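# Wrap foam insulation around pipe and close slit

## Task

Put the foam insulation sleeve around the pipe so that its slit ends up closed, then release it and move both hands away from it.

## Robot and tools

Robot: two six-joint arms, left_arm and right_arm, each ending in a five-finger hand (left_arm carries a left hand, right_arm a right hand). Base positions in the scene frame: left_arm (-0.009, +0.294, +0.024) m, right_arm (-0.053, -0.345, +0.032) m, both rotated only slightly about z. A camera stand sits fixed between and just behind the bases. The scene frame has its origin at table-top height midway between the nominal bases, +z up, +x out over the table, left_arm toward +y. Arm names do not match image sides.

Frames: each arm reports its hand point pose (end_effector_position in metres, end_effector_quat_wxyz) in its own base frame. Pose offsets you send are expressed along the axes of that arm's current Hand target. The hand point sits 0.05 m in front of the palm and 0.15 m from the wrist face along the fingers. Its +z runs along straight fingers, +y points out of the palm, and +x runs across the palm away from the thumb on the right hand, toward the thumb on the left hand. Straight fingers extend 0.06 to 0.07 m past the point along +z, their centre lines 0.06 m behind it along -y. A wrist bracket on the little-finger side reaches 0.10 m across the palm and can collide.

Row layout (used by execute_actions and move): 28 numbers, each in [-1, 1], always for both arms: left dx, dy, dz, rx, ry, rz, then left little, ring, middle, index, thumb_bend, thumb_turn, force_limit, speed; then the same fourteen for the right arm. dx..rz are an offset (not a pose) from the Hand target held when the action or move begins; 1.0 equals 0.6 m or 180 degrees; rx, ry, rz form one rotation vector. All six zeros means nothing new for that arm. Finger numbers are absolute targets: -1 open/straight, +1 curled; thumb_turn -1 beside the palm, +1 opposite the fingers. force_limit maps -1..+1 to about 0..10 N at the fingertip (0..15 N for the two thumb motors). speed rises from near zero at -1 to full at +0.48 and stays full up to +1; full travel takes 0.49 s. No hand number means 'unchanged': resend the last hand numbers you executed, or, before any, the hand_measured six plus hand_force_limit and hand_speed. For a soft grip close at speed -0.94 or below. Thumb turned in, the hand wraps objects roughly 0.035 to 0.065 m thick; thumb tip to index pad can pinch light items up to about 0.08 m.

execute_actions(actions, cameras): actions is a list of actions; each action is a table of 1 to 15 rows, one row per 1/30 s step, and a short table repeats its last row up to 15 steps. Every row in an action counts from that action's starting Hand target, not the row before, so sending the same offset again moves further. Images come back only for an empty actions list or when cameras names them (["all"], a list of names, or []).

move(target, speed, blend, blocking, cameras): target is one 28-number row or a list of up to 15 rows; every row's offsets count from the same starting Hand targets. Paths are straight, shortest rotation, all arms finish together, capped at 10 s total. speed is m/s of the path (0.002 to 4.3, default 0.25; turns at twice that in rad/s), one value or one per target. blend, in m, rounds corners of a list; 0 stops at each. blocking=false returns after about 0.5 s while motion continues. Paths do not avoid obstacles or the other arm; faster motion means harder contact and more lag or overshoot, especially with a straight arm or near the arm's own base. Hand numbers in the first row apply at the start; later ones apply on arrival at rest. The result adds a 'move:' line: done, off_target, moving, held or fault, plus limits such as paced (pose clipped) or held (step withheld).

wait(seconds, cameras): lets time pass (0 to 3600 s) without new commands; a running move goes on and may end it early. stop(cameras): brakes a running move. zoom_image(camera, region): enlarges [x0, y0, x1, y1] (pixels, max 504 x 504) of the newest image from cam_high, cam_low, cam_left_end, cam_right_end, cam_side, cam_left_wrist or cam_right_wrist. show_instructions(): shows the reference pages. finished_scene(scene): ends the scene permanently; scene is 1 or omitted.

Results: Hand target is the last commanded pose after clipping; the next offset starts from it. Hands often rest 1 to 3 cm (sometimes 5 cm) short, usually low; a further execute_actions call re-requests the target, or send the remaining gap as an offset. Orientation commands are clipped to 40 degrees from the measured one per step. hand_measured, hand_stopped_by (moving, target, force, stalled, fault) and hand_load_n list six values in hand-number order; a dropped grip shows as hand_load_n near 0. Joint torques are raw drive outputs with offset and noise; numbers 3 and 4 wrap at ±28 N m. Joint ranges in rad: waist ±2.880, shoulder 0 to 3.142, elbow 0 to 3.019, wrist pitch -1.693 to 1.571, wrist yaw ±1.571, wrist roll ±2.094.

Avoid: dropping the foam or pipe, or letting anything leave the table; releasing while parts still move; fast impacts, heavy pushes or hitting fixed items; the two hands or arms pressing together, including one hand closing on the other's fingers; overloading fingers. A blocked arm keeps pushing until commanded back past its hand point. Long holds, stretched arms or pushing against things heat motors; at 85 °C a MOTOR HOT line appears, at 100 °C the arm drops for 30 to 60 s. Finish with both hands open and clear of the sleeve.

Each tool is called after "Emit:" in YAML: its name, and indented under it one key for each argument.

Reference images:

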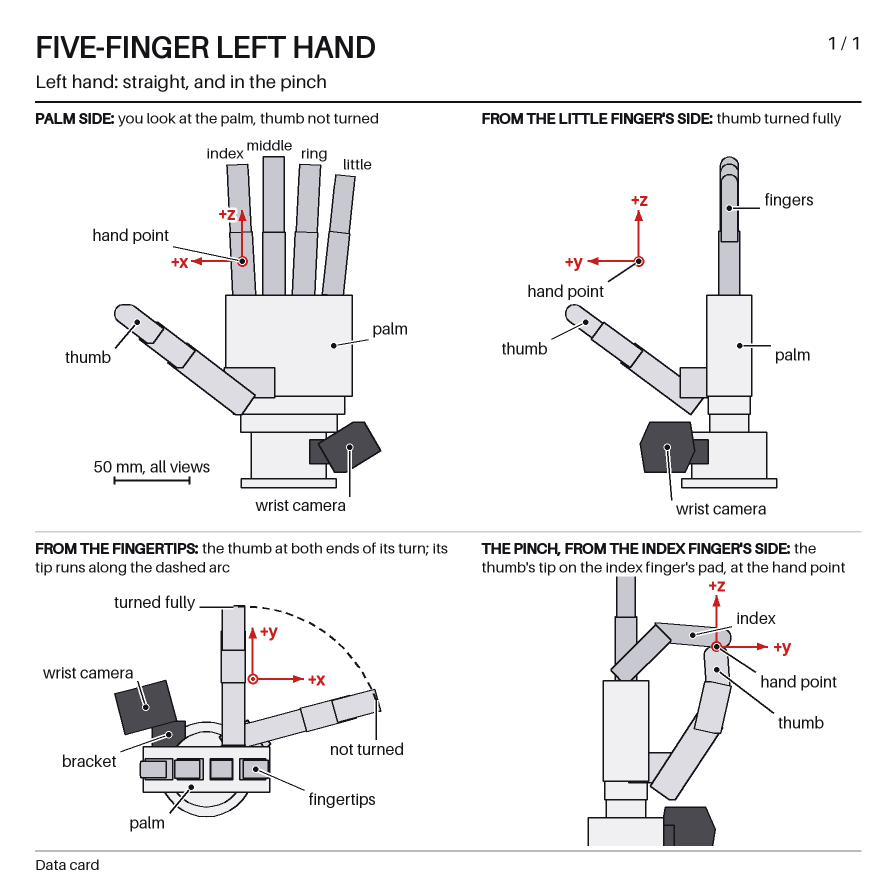

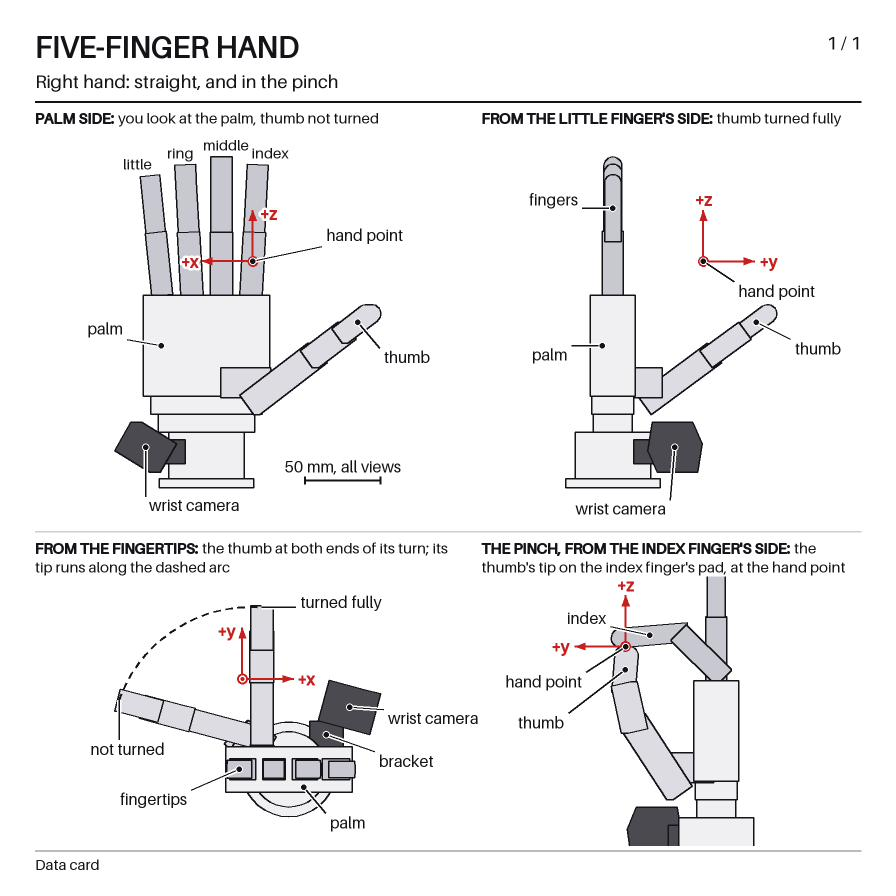

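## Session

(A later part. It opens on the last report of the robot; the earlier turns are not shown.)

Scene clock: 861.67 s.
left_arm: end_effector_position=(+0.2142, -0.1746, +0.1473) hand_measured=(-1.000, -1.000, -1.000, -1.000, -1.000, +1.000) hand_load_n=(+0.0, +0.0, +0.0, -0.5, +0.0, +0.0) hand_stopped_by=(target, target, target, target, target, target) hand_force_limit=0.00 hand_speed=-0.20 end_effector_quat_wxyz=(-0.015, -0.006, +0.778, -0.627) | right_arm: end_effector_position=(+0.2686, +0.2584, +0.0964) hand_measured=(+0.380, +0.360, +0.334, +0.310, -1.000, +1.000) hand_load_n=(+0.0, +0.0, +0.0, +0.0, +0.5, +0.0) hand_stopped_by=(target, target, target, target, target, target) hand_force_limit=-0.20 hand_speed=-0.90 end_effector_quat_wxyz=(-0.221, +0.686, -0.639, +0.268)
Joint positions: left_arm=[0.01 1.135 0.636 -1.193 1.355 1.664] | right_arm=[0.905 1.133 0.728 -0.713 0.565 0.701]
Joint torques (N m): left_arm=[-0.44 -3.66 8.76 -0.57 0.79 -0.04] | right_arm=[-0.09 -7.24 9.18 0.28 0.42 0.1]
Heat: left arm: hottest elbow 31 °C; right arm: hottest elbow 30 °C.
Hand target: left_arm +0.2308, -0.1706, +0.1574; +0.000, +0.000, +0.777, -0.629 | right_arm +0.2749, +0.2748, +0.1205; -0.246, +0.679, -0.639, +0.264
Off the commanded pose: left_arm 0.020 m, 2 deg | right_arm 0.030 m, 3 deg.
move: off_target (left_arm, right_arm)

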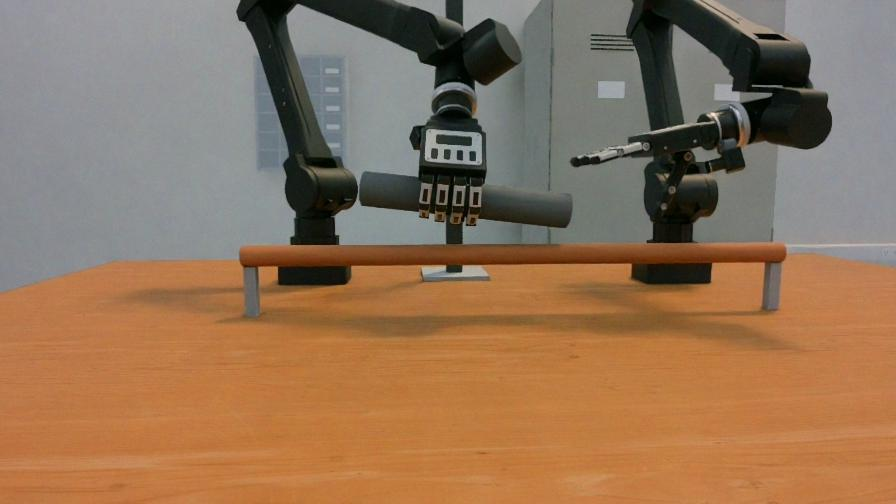

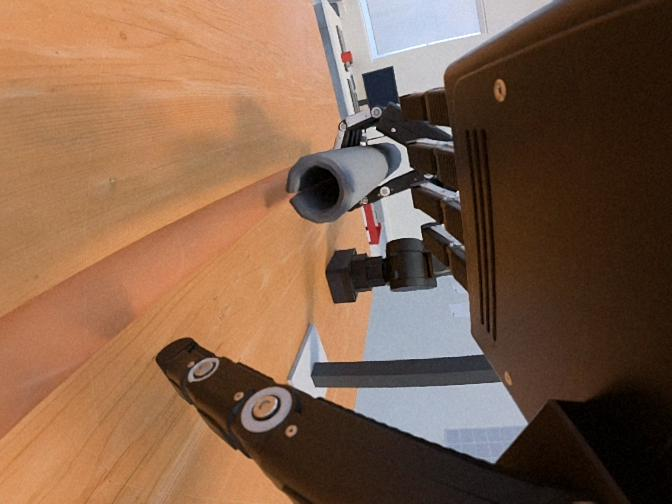

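Emit:
move:
  target: [0,0,0,0,0,0,1,1,1,-1,-1,-1,0,-0.2,0,0,0,0,0,0,0.38,0.36,0.335,0.31,-1,1,-0.2,-0.9]
  speed: 0.06
  cameras: ["cam_side","cam_left_wrist","cam_high","cam_left_end"]

Scene clock: 863.33 s.
left_arm: end_effector_position=(+0.2142, -0.1745, +0.1472) hand_measured=(+1.000, +1.000, +1.000, -1.000, -1.000, -1.000) hand_load_n=(+0.0, +0.0, +0.0, +0.0, +0.0, -0.5) hand_stopped_by=(target, target, target, target, target, target) hand_force_limit=0.00 hand_speed=-0.20 end_effector_quat_wxyz=(-0.015, -0.006, +0.778, -0.627) | right_arm: end_effector_position=(+0.2686, +0.2584, +0.0964) hand_measured=(+0.380, +0.360, +0.334, +0.310, -1.000, +1.000) hand_load_n=(+0.0, +0.0, +0.0, +0.0, +0.0, +0.0) hand_stopped_by=(target, target, target, target, target, target) hand_force_limit=-0.20 hand_speed=-0.90 end_effector_quat_wxyz=(-0.221, +0.686, -0.639, +0.268)
Joint positions: left_arm=[0.01 1.135 0.636 -1.193 1.355 1.664] | right_arm=[0.905 1.133 0.728 -0.713 0.565 0.701]
Joint torques (N m): left_arm=[-0.67 -3.6 8.66 -0.42 0.75 -0.09] | right_arm=[-0.44 -7.24 9.1 0.14 0.36 0.09]
Heat: left arm: hottest elbow 31 °C; right arm: hottest elbow 30 °C.
Hand target: left_arm +0.2303, -0.1707, +0.1573; +0.002, -0.001, +0.778, -0.628 (not the last commanded pose) | right_arm +0.2749, +0.2748, +0.1205; -0.246, +0.679, -0.639, +0.264
Off the commanded pose: left_arm 0.020 m, 2 deg | right_arm 0.030 m, 3 deg.
move: done
Images, in order (width x height): cam_high 896x504, cam_left_end 896x504, cam_side 896x504, cam_left_wrist 672x504.

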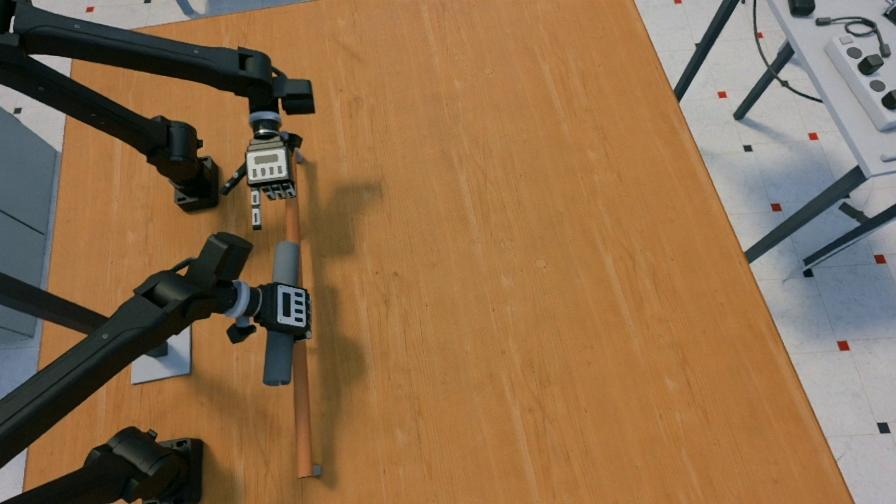

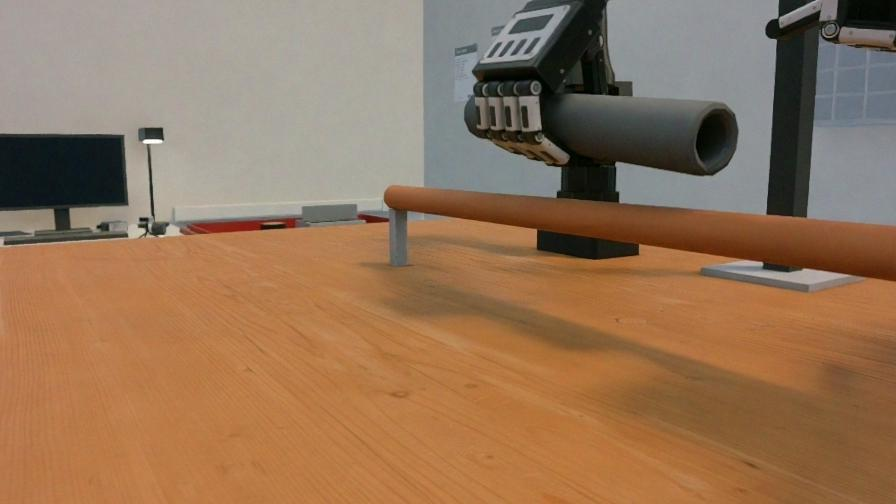

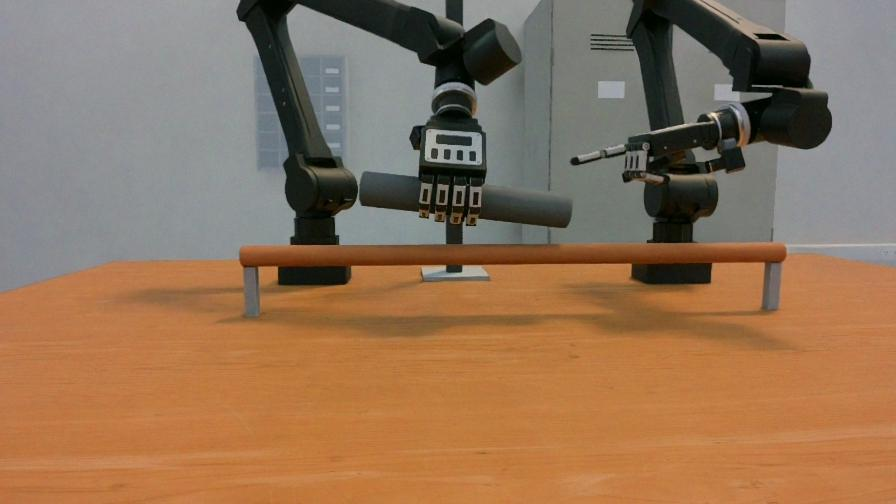

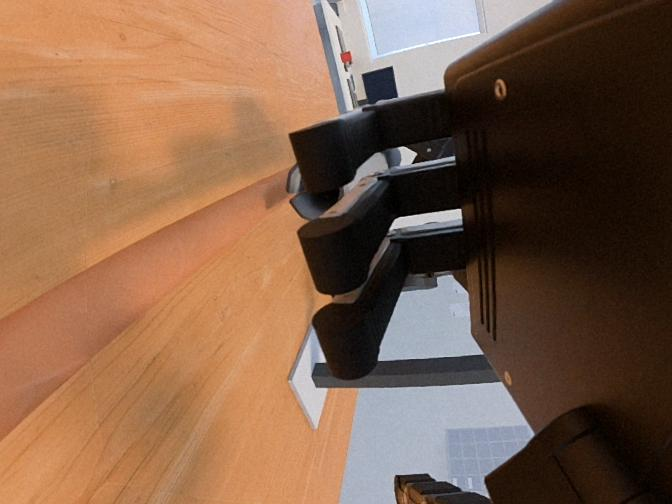

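Emit:
execute_actions:
  actions:
    - [[0,0,0,0,0,0,1,1,1,-1,-1,-1,0,-0.2,0,0,0,0,0,0,0.38,0.36,0.335,0.31,-1,1,-0.2,-0.9]]
  cameras: ["cam_high"]

Scene clock: 864.17 s.
left_arm: end_effector_position=(+0.2142, -0.1745, +0.1472) hand_measured=(+1.000, +1.000, +1.000, -1.000, -1.000, -1.000) hand_load_n=(+0.0, +0.0, +0.0, +0.0, +0.0, -0.5) hand_stopped_by=(target, target, target, target, target, target) hand_force_limit=0.00 hand_speed=-0.20 end_effector_quat_wxyz=(-0.015, -0.006, +0.778, -0.627) | right_arm: end_effector_position=(+0.2686, +0.2584, +0.0964) hand_measured=(+0.380, +0.360, +0.334, +0.310, -1.000, +1.000) hand_load_n=(+0.0, +0.0, +0.0, +0.0, +0.0, +0.0) hand_stopped_by=(target, target, target, target, target, target) hand_force_limit=-0.20 hand_speed=-0.90 end_effector_quat_wxyz=(-0.221, +0.686, -0.639, +0.268)
Joint positions: left_arm=[0.01 1.135 0.636 -1.193 1.355 1.664] | right_arm=[0.905 1.133 0.728 -0.713 0.565 0.701]
Joint torques (N m): left_arm=[-0.73 -3.66 8.61 -0.36 0.74 -0.11] | right_arm=[-0.32 -7.3 9.16 0.34 0.38 0.1]
Heat: left arm: hottest elbow 31 °C; right arm: hottest elbow 30 °C.
Hand target: left_arm +0.2303, -0.1707, +0.1573; +0.002, -0.001, +0.778, -0.628 | right_arm +0.2749, +0.2748, +0.1205; -0.246, +0.679, -0.639, +0.264
Off the commanded pose: left_arm 0.019 m, 2 deg | right_arm 0.030 m, 3 deg.

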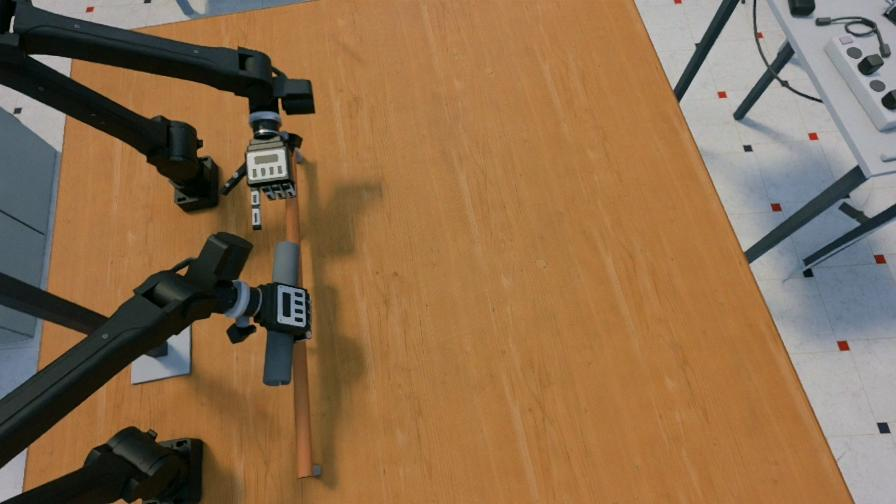

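Emit:
move:
  target: [0,0,0,0,0,0,1,1,1,-1,-1,-1,0,-0.2,0.0009,-0.0148,0.0135,0.0022,-0.0354,0.0023,0.38,0.36,0.335,0.31,-1,1,-0.2,-0.9]
  speed: 0.08
  cameras: ["cam_high","cam_side","cam_left_end"]

Emit:
zoom_image:
  camera: "cam_high"
  region: [230, 130, 370, 400]

Scene clock: 865.87 s.
left_arm: end_effector_position=(+0.2142, -0.1745, +0.1472) hand_measured=(+1.000, +1.000, +1.000, -1.000, -1.000, -1.000) hand_load_n=(+0.0, +0.0, +0.0, +0.0, +0.0, +0.0) hand_stopped_by=(target, target, target, target, target, target) hand_force_limit=0.00 hand_speed=-0.20 end_effector_quat_wxyz=(-0.015, -0.006, +0.778, -0.627) | right_arm: end_effector_position=(+0.2793, +0.2736, +0.1093) hand_measured=(+0.380, +0.360, +0.334, +0.310, -1.000, +1.000) hand_load_n=(+0.0, +0.0, +0.0, +0.5, +0.0, +0.0) hand_stopped_by=(target, target, target, target, target, target) hand_force_limit=-0.20 hand_speed=-0.90 end_effector_quat_wxyz=(-0.268, +0.698, -0.625, +0.226)
Joint positions: left_arm=[0.01 1.135 0.636 -1.193 1.355 1.664] | right_arm=[0.851 1.1 0.718 -0.606 0.442 0.606]
Joint torques (N m): left_arm=[-0.56 -3.84 8.59 -0.42 0.74 -0.12] | right_arm=[-2.26 -7.06 7.09 1.52 0.17 -0.05]
Heat: left arm: hottest elbow 31 °C; right arm: hottest elbow 30 °C.
Hand target: left_arm +0.2303, -0.1707, +0.1573; +0.002, -0.001, +0.778, -0.628 | right_arm +0.2870, +0.2748, +0.1205; -0.284, +0.690, -0.626, +0.227
Off the commanded pose: left_arm 0.019 m, 2 deg | right_arm 0.014 m, 2 deg.
move: off_target (right_arm)
Images, in order (width x height): cam_high 896x504, cam_left_end 896x504, cam_side 896x504.

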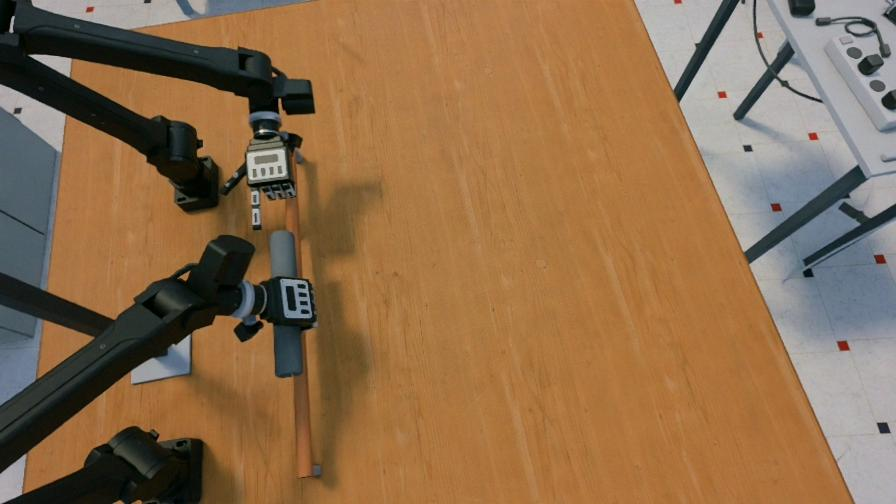

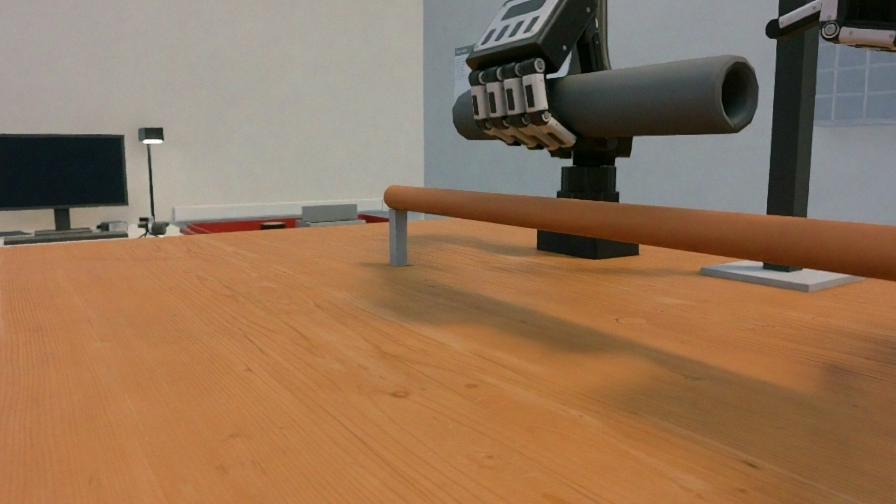

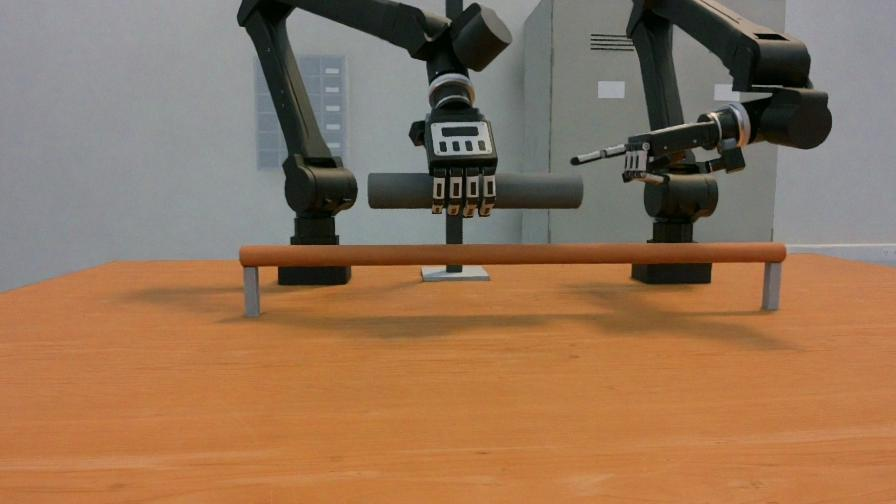

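Scaled by 1.867.

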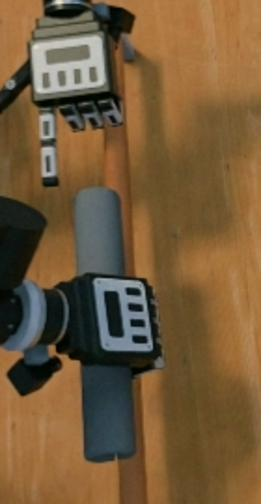

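Emit:
zoom_image:
  camera: "cam_left_end"
  region: [680, 40, 800, 150]

Emit:
zoom_image:
  camera: "cam_high"
  region: [230, 140, 330, 260]

Scaled by 4.200.

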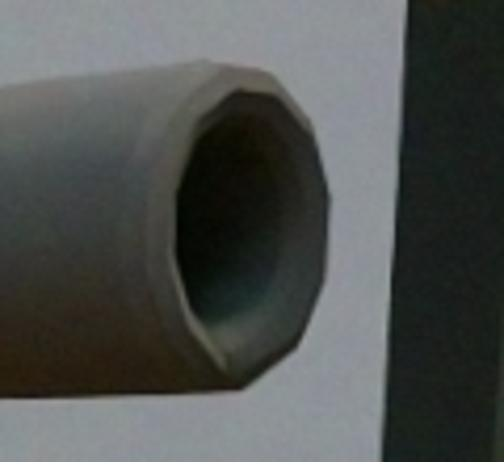

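Scaled by 4.200.

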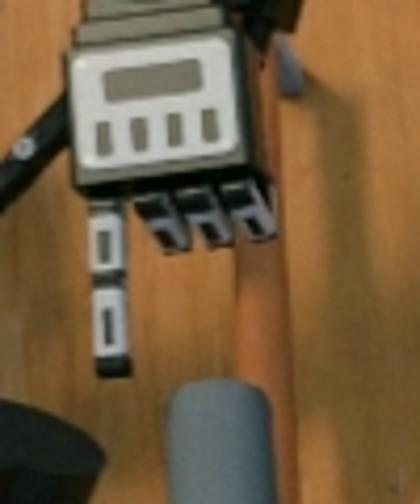

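Emit:
move:
  target:
    - [0,0.0105,-0.0489,0,0,0,1,1,1,-1,-1,-1,0,-0.2,0,0,0,0,0,0,0.38,0.36,0.335,0.31,-1,1,-0.2,-0.9]
    - [-0.0575,0.078,-0.034,0,0,0,1,1,1,-1,-1,-1,0,-0.2,0,0,0,0,0,0,0.38,0.36,0.335,0.31,-1,1,-0.2,-0.9]
  speed: 0.08
  blend: 0.01
  cameras: ["cam_high","cam_side","cam_left_end","cam_left_wrist"]

Emit:
zoom_image:
  camera: "cam_high"
  region: [230, 140, 330, 260]

Scene clock: 868.33 s.
left_arm: end_effector_position=(+0.2470, -0.1441, +0.1130) hand_measured=(+1.000, +1.000, +1.000, -1.000, -1.000, -1.000) hand_load_n=(+0.0, +0.0, +0.0, +0.0, +0.0, +0.0) hand_stopped_by=(target, target, target, target, target, target) hand_force_limit=0.00 hand_speed=-0.20 end_effector_quat_wxyz=(-0.016, -0.020, +0.780, -0.625) | right_arm: end_effector_position=(+0.2793, +0.2735, +0.1093) hand_measured=(+0.380, +0.360, +0.334, +0.310, -1.000, +1.000) hand_load_n=(+0.0, +0.0, +0.0, +0.0, +0.0, +0.0) hand_stopped_by=(target, target, target, target, target, target) hand_force_limit=-0.20 hand_speed=-0.90 end_effector_quat_wxyz=(-0.268, +0.698, -0.624, +0.226)
Joint positions: left_arm=[0.118 1.382 0.712 -1.383 1.322 2.016] | right_arm=[0.851 1.1 0.718 -0.606 0.442 0.605]
Joint torques (N m): left_arm=[-1.55 -5.71 7.17 0.12 0.68 -0.05] | right_arm=[-2.55 -7.24 6.95 1.54 0.16 -0.06]
Heat: left arm: hottest elbow 31 °C; right arm: hottest elbow 30 °C.
Hand target: left_arm +0.2649, -0.1407, +0.1160; +0.002, -0.001, +0.778, -0.628 | right_arm +0.2870, +0.2748, +0.1205; -0.284, +0.690, -0.626, +0.227
Off the commanded pose: left_arm 0.018 m, 3 deg | right_arm 0.014 m, 2 deg.
joint sent to its limit (left arm) — joint 6 (wrist roll), upper limit. The joint targets still meet the commanded pose.
move: off_target (left_arm)
Images, in order (width x height): cam_high 896x504, cam_left_end 896x504, cam_side 896x504, cam_left_wrist 672x504.

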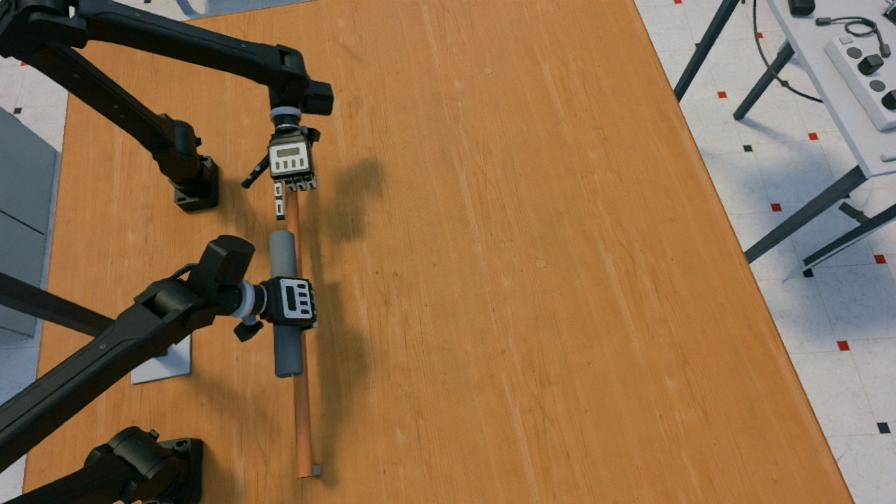

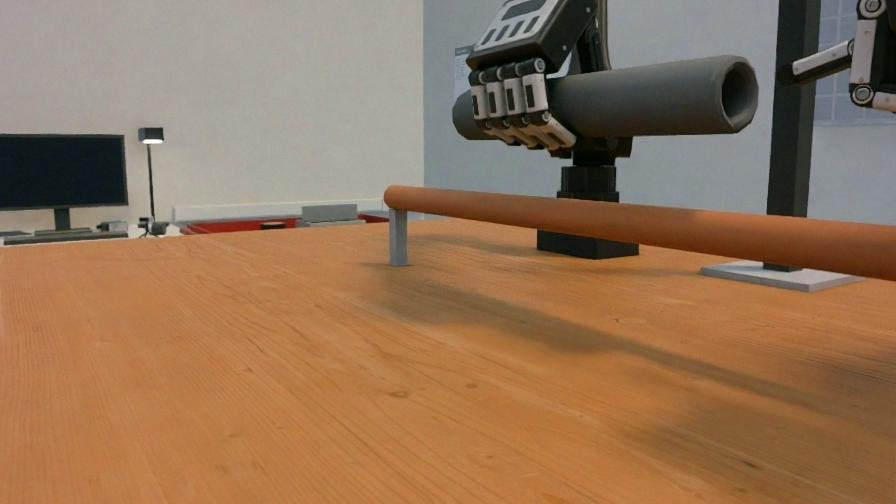

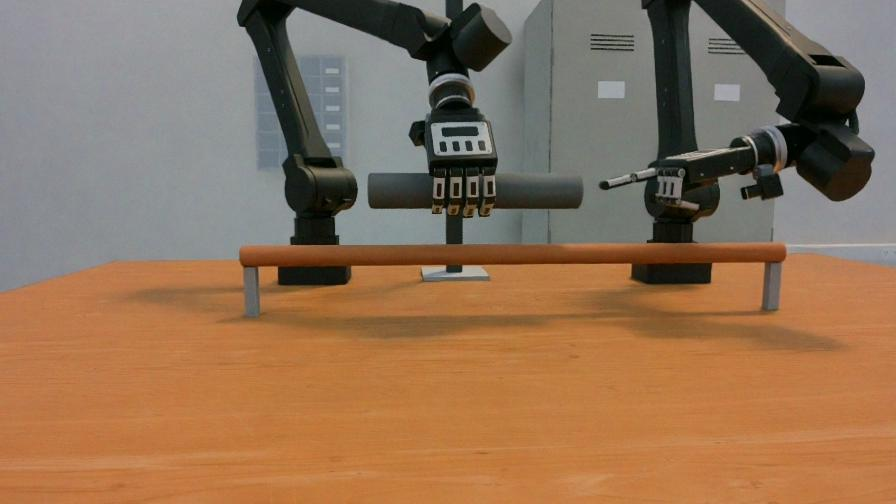

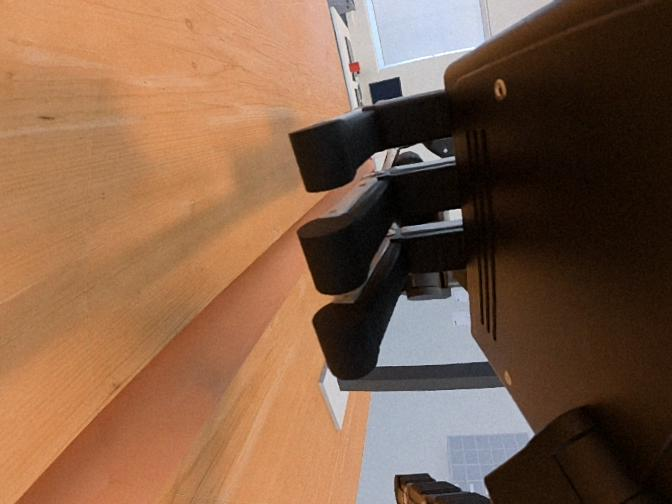

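Scaled by 4.200.

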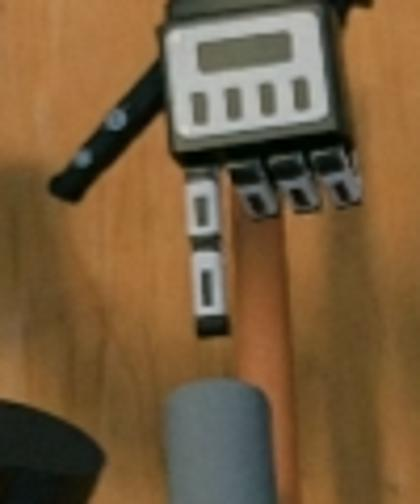

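Emit:
move:
  target: [-0.003,0,0.075,0,0,0,1,1,1,-1,-1,-1,0,-0.2,0,0,0,0,0,0,0.38,0.36,0.335,0.31,-1,1,-0.2,-0.9]
  speed: 0.05
  cameras: ["cam_high","cam_side","cam_left_end","cam_left_wrist"]

Emit:
zoom_image:
  camera: "cam_high"
  region: [230, 140, 330, 260]

Emit:
zoom_image:
  camera: "cam_left_end"
  region: [680, 30, 860, 150]

Scene clock: 871.03 s.
left_arm: end_effector_position=(+0.2702, -0.1803, +0.1048) hand_measured=(+1.000, +1.000, +1.000, -1.000, -1.000, -1.000) hand_load_n=(+0.0, +0.0, +0.0, +0.0, +0.0, -0.5) hand_stopped_by=(target, target, target, target, target, target) hand_force_limit=0.00 hand_speed=-0.20 end_effector_quat_wxyz=(+0.002, -0.008, +0.777, -0.629) | right_arm: end_effector_position=(+0.2795, +0.2733, +0.1093) hand_measured=(+0.380, +0.360, +0.334, +0.310, -1.000, +1.000) hand_load_n=(+0.0, +0.0, +0.0, +0.5, +0.0, +0.0) hand_stopped_by=(target, target, target, target, target, target) hand_force_limit=-0.20 hand_speed=-0.90 end_effector_quat_wxyz=(-0.268, +0.698, -0.624, +0.226)
Joint positions: left_arm=[-0.007 1.316 0.649 -0.81 1.359 1.468] | right_arm=[0.85 1.1 0.718 -0.606 0.442 0.604]
Joint torques (N m): left_arm=[-2.84 -8 5.03 0.92 0.64 -0.38] | right_arm=[-2.67 -6.83 7.05 1.5 0.15 -0.05]
Heat: left arm: hottest elbow 31 °C; right arm: hottest elbow 30 °C.
Hand target: left_arm +0.2668, -0.1848, +0.1064; +0.002, -0.001, +0.778, -0.628 | right_arm +0.2870, +0.2747, +0.1205; -0.284, +0.690, -0.626, +0.227
Off the commanded pose: left_arm 0.006 m, 1 deg | right_arm 0.014 m, 2 deg.
move: done
Images, in order (width x height): cam_high 896x504, cam_left_end 896x504, cam_side 896x504, cam_left_wrist 672x504.

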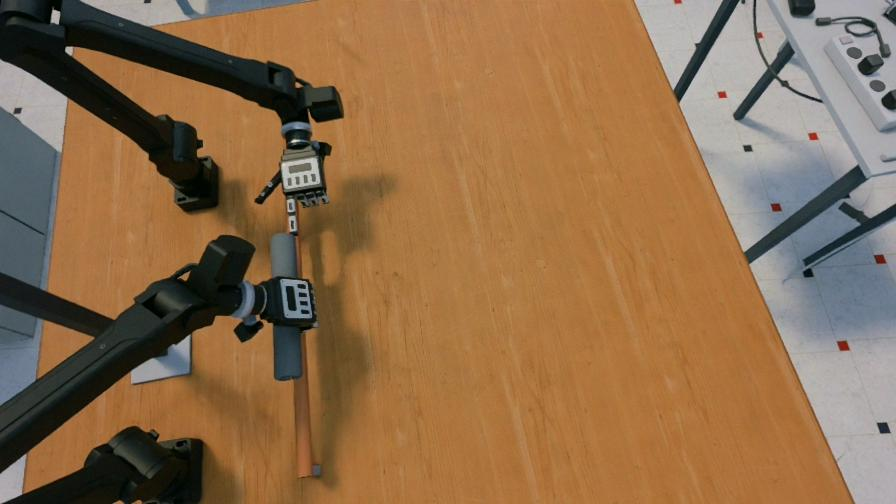

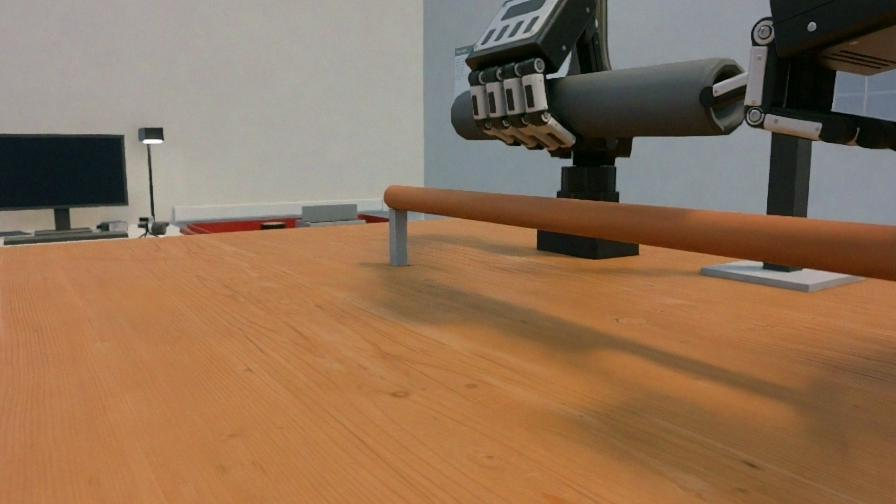

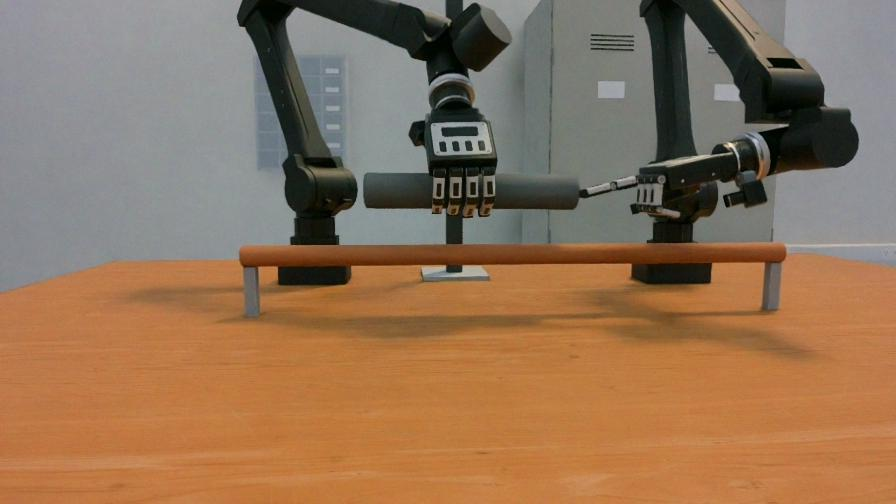

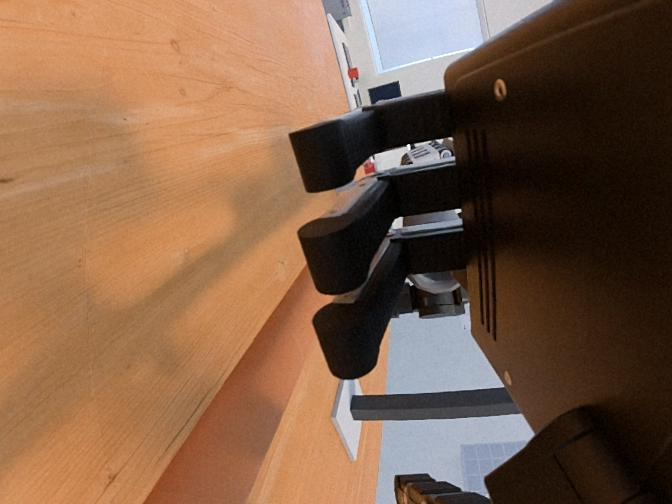

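Scaled by 4.200.

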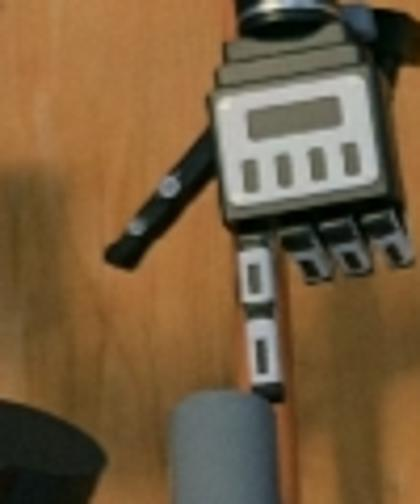

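Scaled by 2.800.

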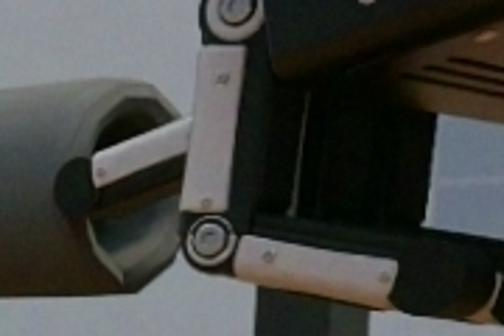

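Emit:
move:
  target:
    - [0,0,-0.05,0,0,0,1,1,1,-1,-1,-1,0,-0.2,0,0,0,0,0,0,0.38,0.36,0.335,0.31,-1,1,-0.2,-0.9]
    - [0.036,0,-0.052,0,0,0,1,1,1,-1,-1,-1,0,-0.2,0,0,0,0,0,0,0.38,0.36,0.335,0.31,-1,1,-0.2,-0.9]
  speed: 0.06
  cameras: ["cam_high","cam_side","cam_left_end"]

Emit:
zoom_image:
  camera: "cam_high"
  region: [230, 140, 330, 260]

Scene clock: 874.00 s.
left_arm: end_effector_position=(+0.2460, -0.1586, +0.1120) hand_measured=(+1.000, +1.000, +1.000, -1.000, -1.000, -1.000) hand_load_n=(+0.0, +0.0, +0.0, +0.0, +0.0, +0.0) hand_stopped_by=(target, target, target, target, target, target) hand_force_limit=0.00 hand_speed=-0.20 end_effector_quat_wxyz=(-0.004, +0.002, +0.778, -0.628) | right_arm: end_effector_position=(+0.2794, +0.2733, +0.1093) hand_measured=(+0.380, +0.360, +0.334, +0.310, -1.000, +1.000) hand_load_n=(+0.0, +0.0, +0.0, +0.0, +0.0, +0.0) hand_stopped_by=(target, target, target, target, target, target) hand_force_limit=-0.20 hand_speed=-0.90 end_effector_quat_wxyz=(-0.268, +0.698, -0.624, +0.226)
Joint positions: left_arm=[0.067 1.34 0.682 -1.251 1.345 1.912] | right_arm=[0.85 1.1 0.718 -0.606 0.442 0.604]
Joint torques (N m): left_arm=[-0.44 -7.41 4.57 -0.91 0.59 -0.06] | right_arm=[-2.43 -7.41 6.93 1.36 0.17 -0.07]
Heat: left arm: hottest elbow 31 °C; right arm: hottest elbow 30 °C.
Hand target: left_arm +0.2450, -0.1544, +0.1130; +0.002, -0.001, +0.778, -0.628 | right_arm +0.2870, +0.2748, +0.1204; -0.284, +0.690, -0.626, +0.227
Off the commanded pose: left_arm 0.004 m, 1 deg | right_arm 0.014 m, 2 deg.
move: done
Images, in order (width x height): cam_high 896x504, cam_left_end 896x504, cam_side 896x504.

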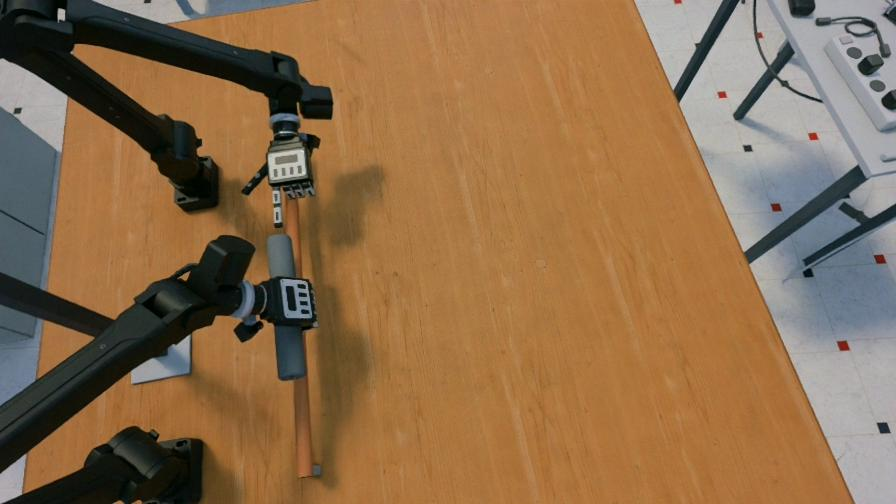

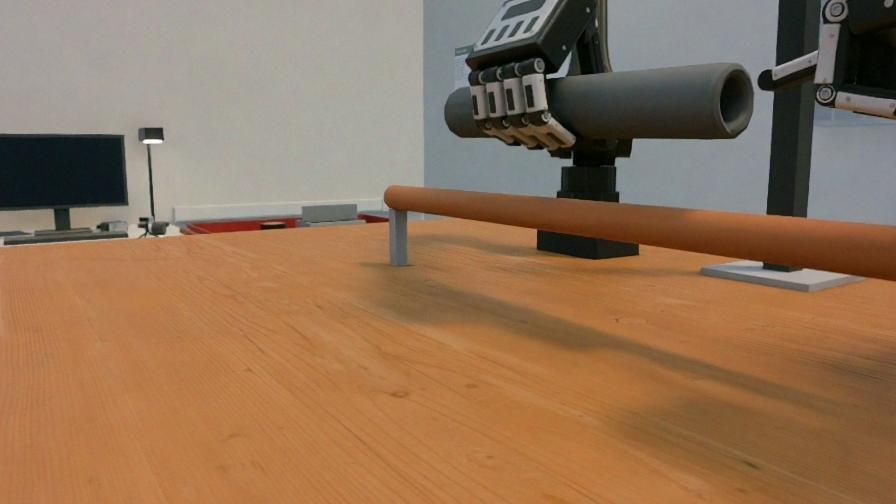

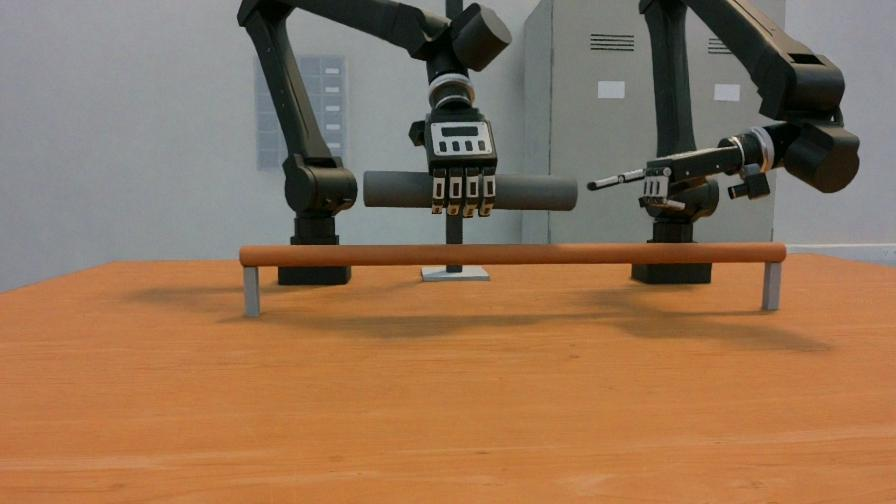

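Scaled by 4.200.

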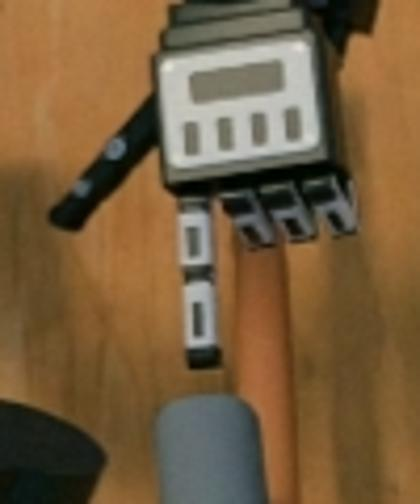

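Emit:
move:
  target: [-0.0033,0.0109,0.0364,0,0,0,1,1,1,-1,-1,-1,0,-0.2,0,0,0,0,0,0,0.38,0.36,0.335,0.31,-1,1,-0.2,-0.9]
  speed: 0.05
  cameras: ["cam_high","cam_side","cam_left_end"]

Emit:
zoom_image:
  camera: "cam_high"
  region: [230, 140, 330, 260]

Emit:
zoom_image:
  camera: "cam_left_end"
  region: [680, 30, 860, 150]

Scene clock: 875.83 s.
left_arm: end_effector_position=(+0.2505, -0.1703, +0.1010) hand_measured=(+1.000, +1.000, +1.000, -1.000, -1.000, -1.000) hand_load_n=(+0.0, +0.0, +0.0, +0.0, +0.0, -0.5) hand_stopped_by=(target, target, target, target, target, target) hand_force_limit=0.00 hand_speed=-0.20 end_effector_quat_wxyz=(+0.002, -0.006, +0.777, -0.630) | right_arm: end_effector_position=(+0.2794, +0.2733, +0.1093) hand_measured=(+0.380, +0.360, +0.334, +0.310, -1.000, +1.000) hand_load_n=(+0.0, +0.5, +0.0, +0.0, +0.0, -0.5) hand_stopped_by=(target, target, target, target, target, target) hand_force_limit=-0.20 hand_speed=-0.90 end_effector_quat_wxyz=(-0.268, +0.698, -0.624, +0.226)
Joint positions: left_arm=[0.029 1.309 0.628 -0.978 1.362 1.657] | right_arm=[0.85 1.1 0.718 -0.606 0.442 0.604]
Joint torques (N m): left_arm=[-2.61 -7.41 4.77 0.57 0.63 -0.36] | right_arm=[-2.2 -7.06 6.87 1.35 0.18 -0.06]
Heat: left arm: hottest elbow 31 °C; right arm: hottest elbow 30 °C.
Hand target: left_arm +0.2471, -0.1743, +0.1020; +0.002, -0.001, +0.778, -0.628 | right_arm +0.2870, +0.2748, +0.1204; -0.284, +0.690, -0.626, +0.227
Off the commanded pose: left_arm 0.005 m, 1 deg | right_arm 0.014 m, 2 deg.
move: done
Images, in order (width x height): cam_high 896x504, cam_left_end 896x504, cam_side 896x504.

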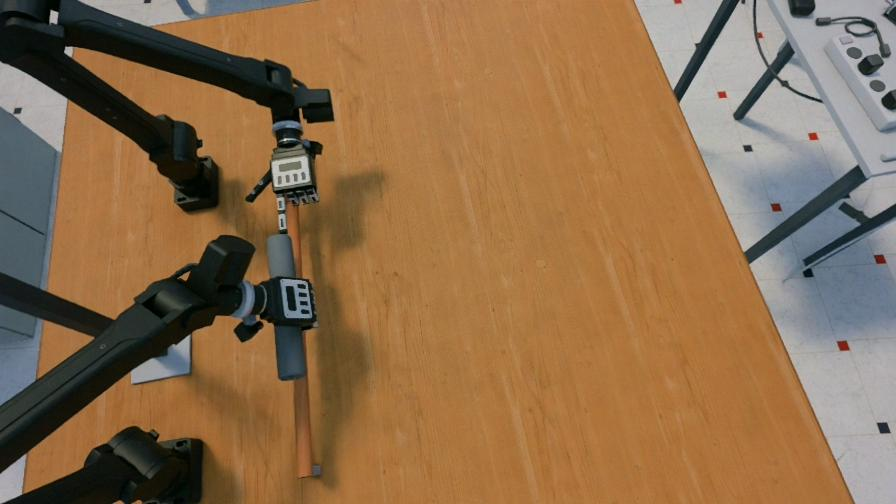

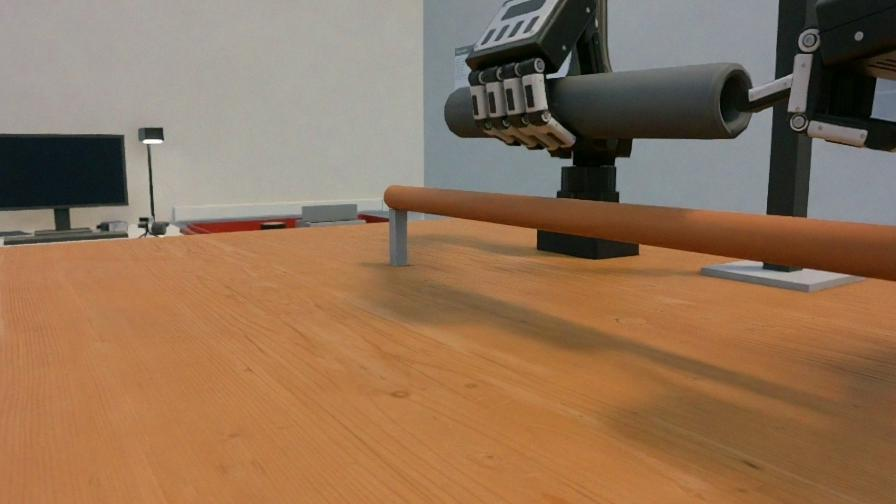

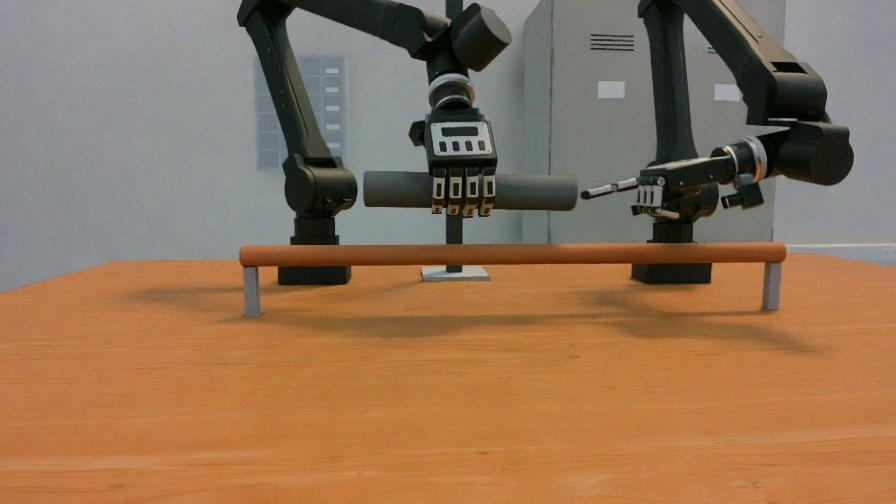

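Scaled by 4.200.

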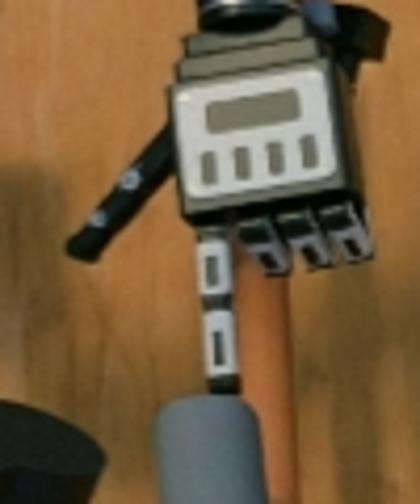

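Scaled by 2.800.

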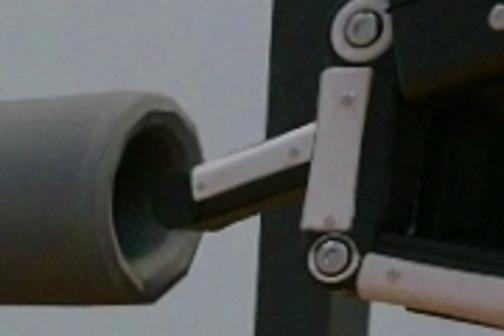

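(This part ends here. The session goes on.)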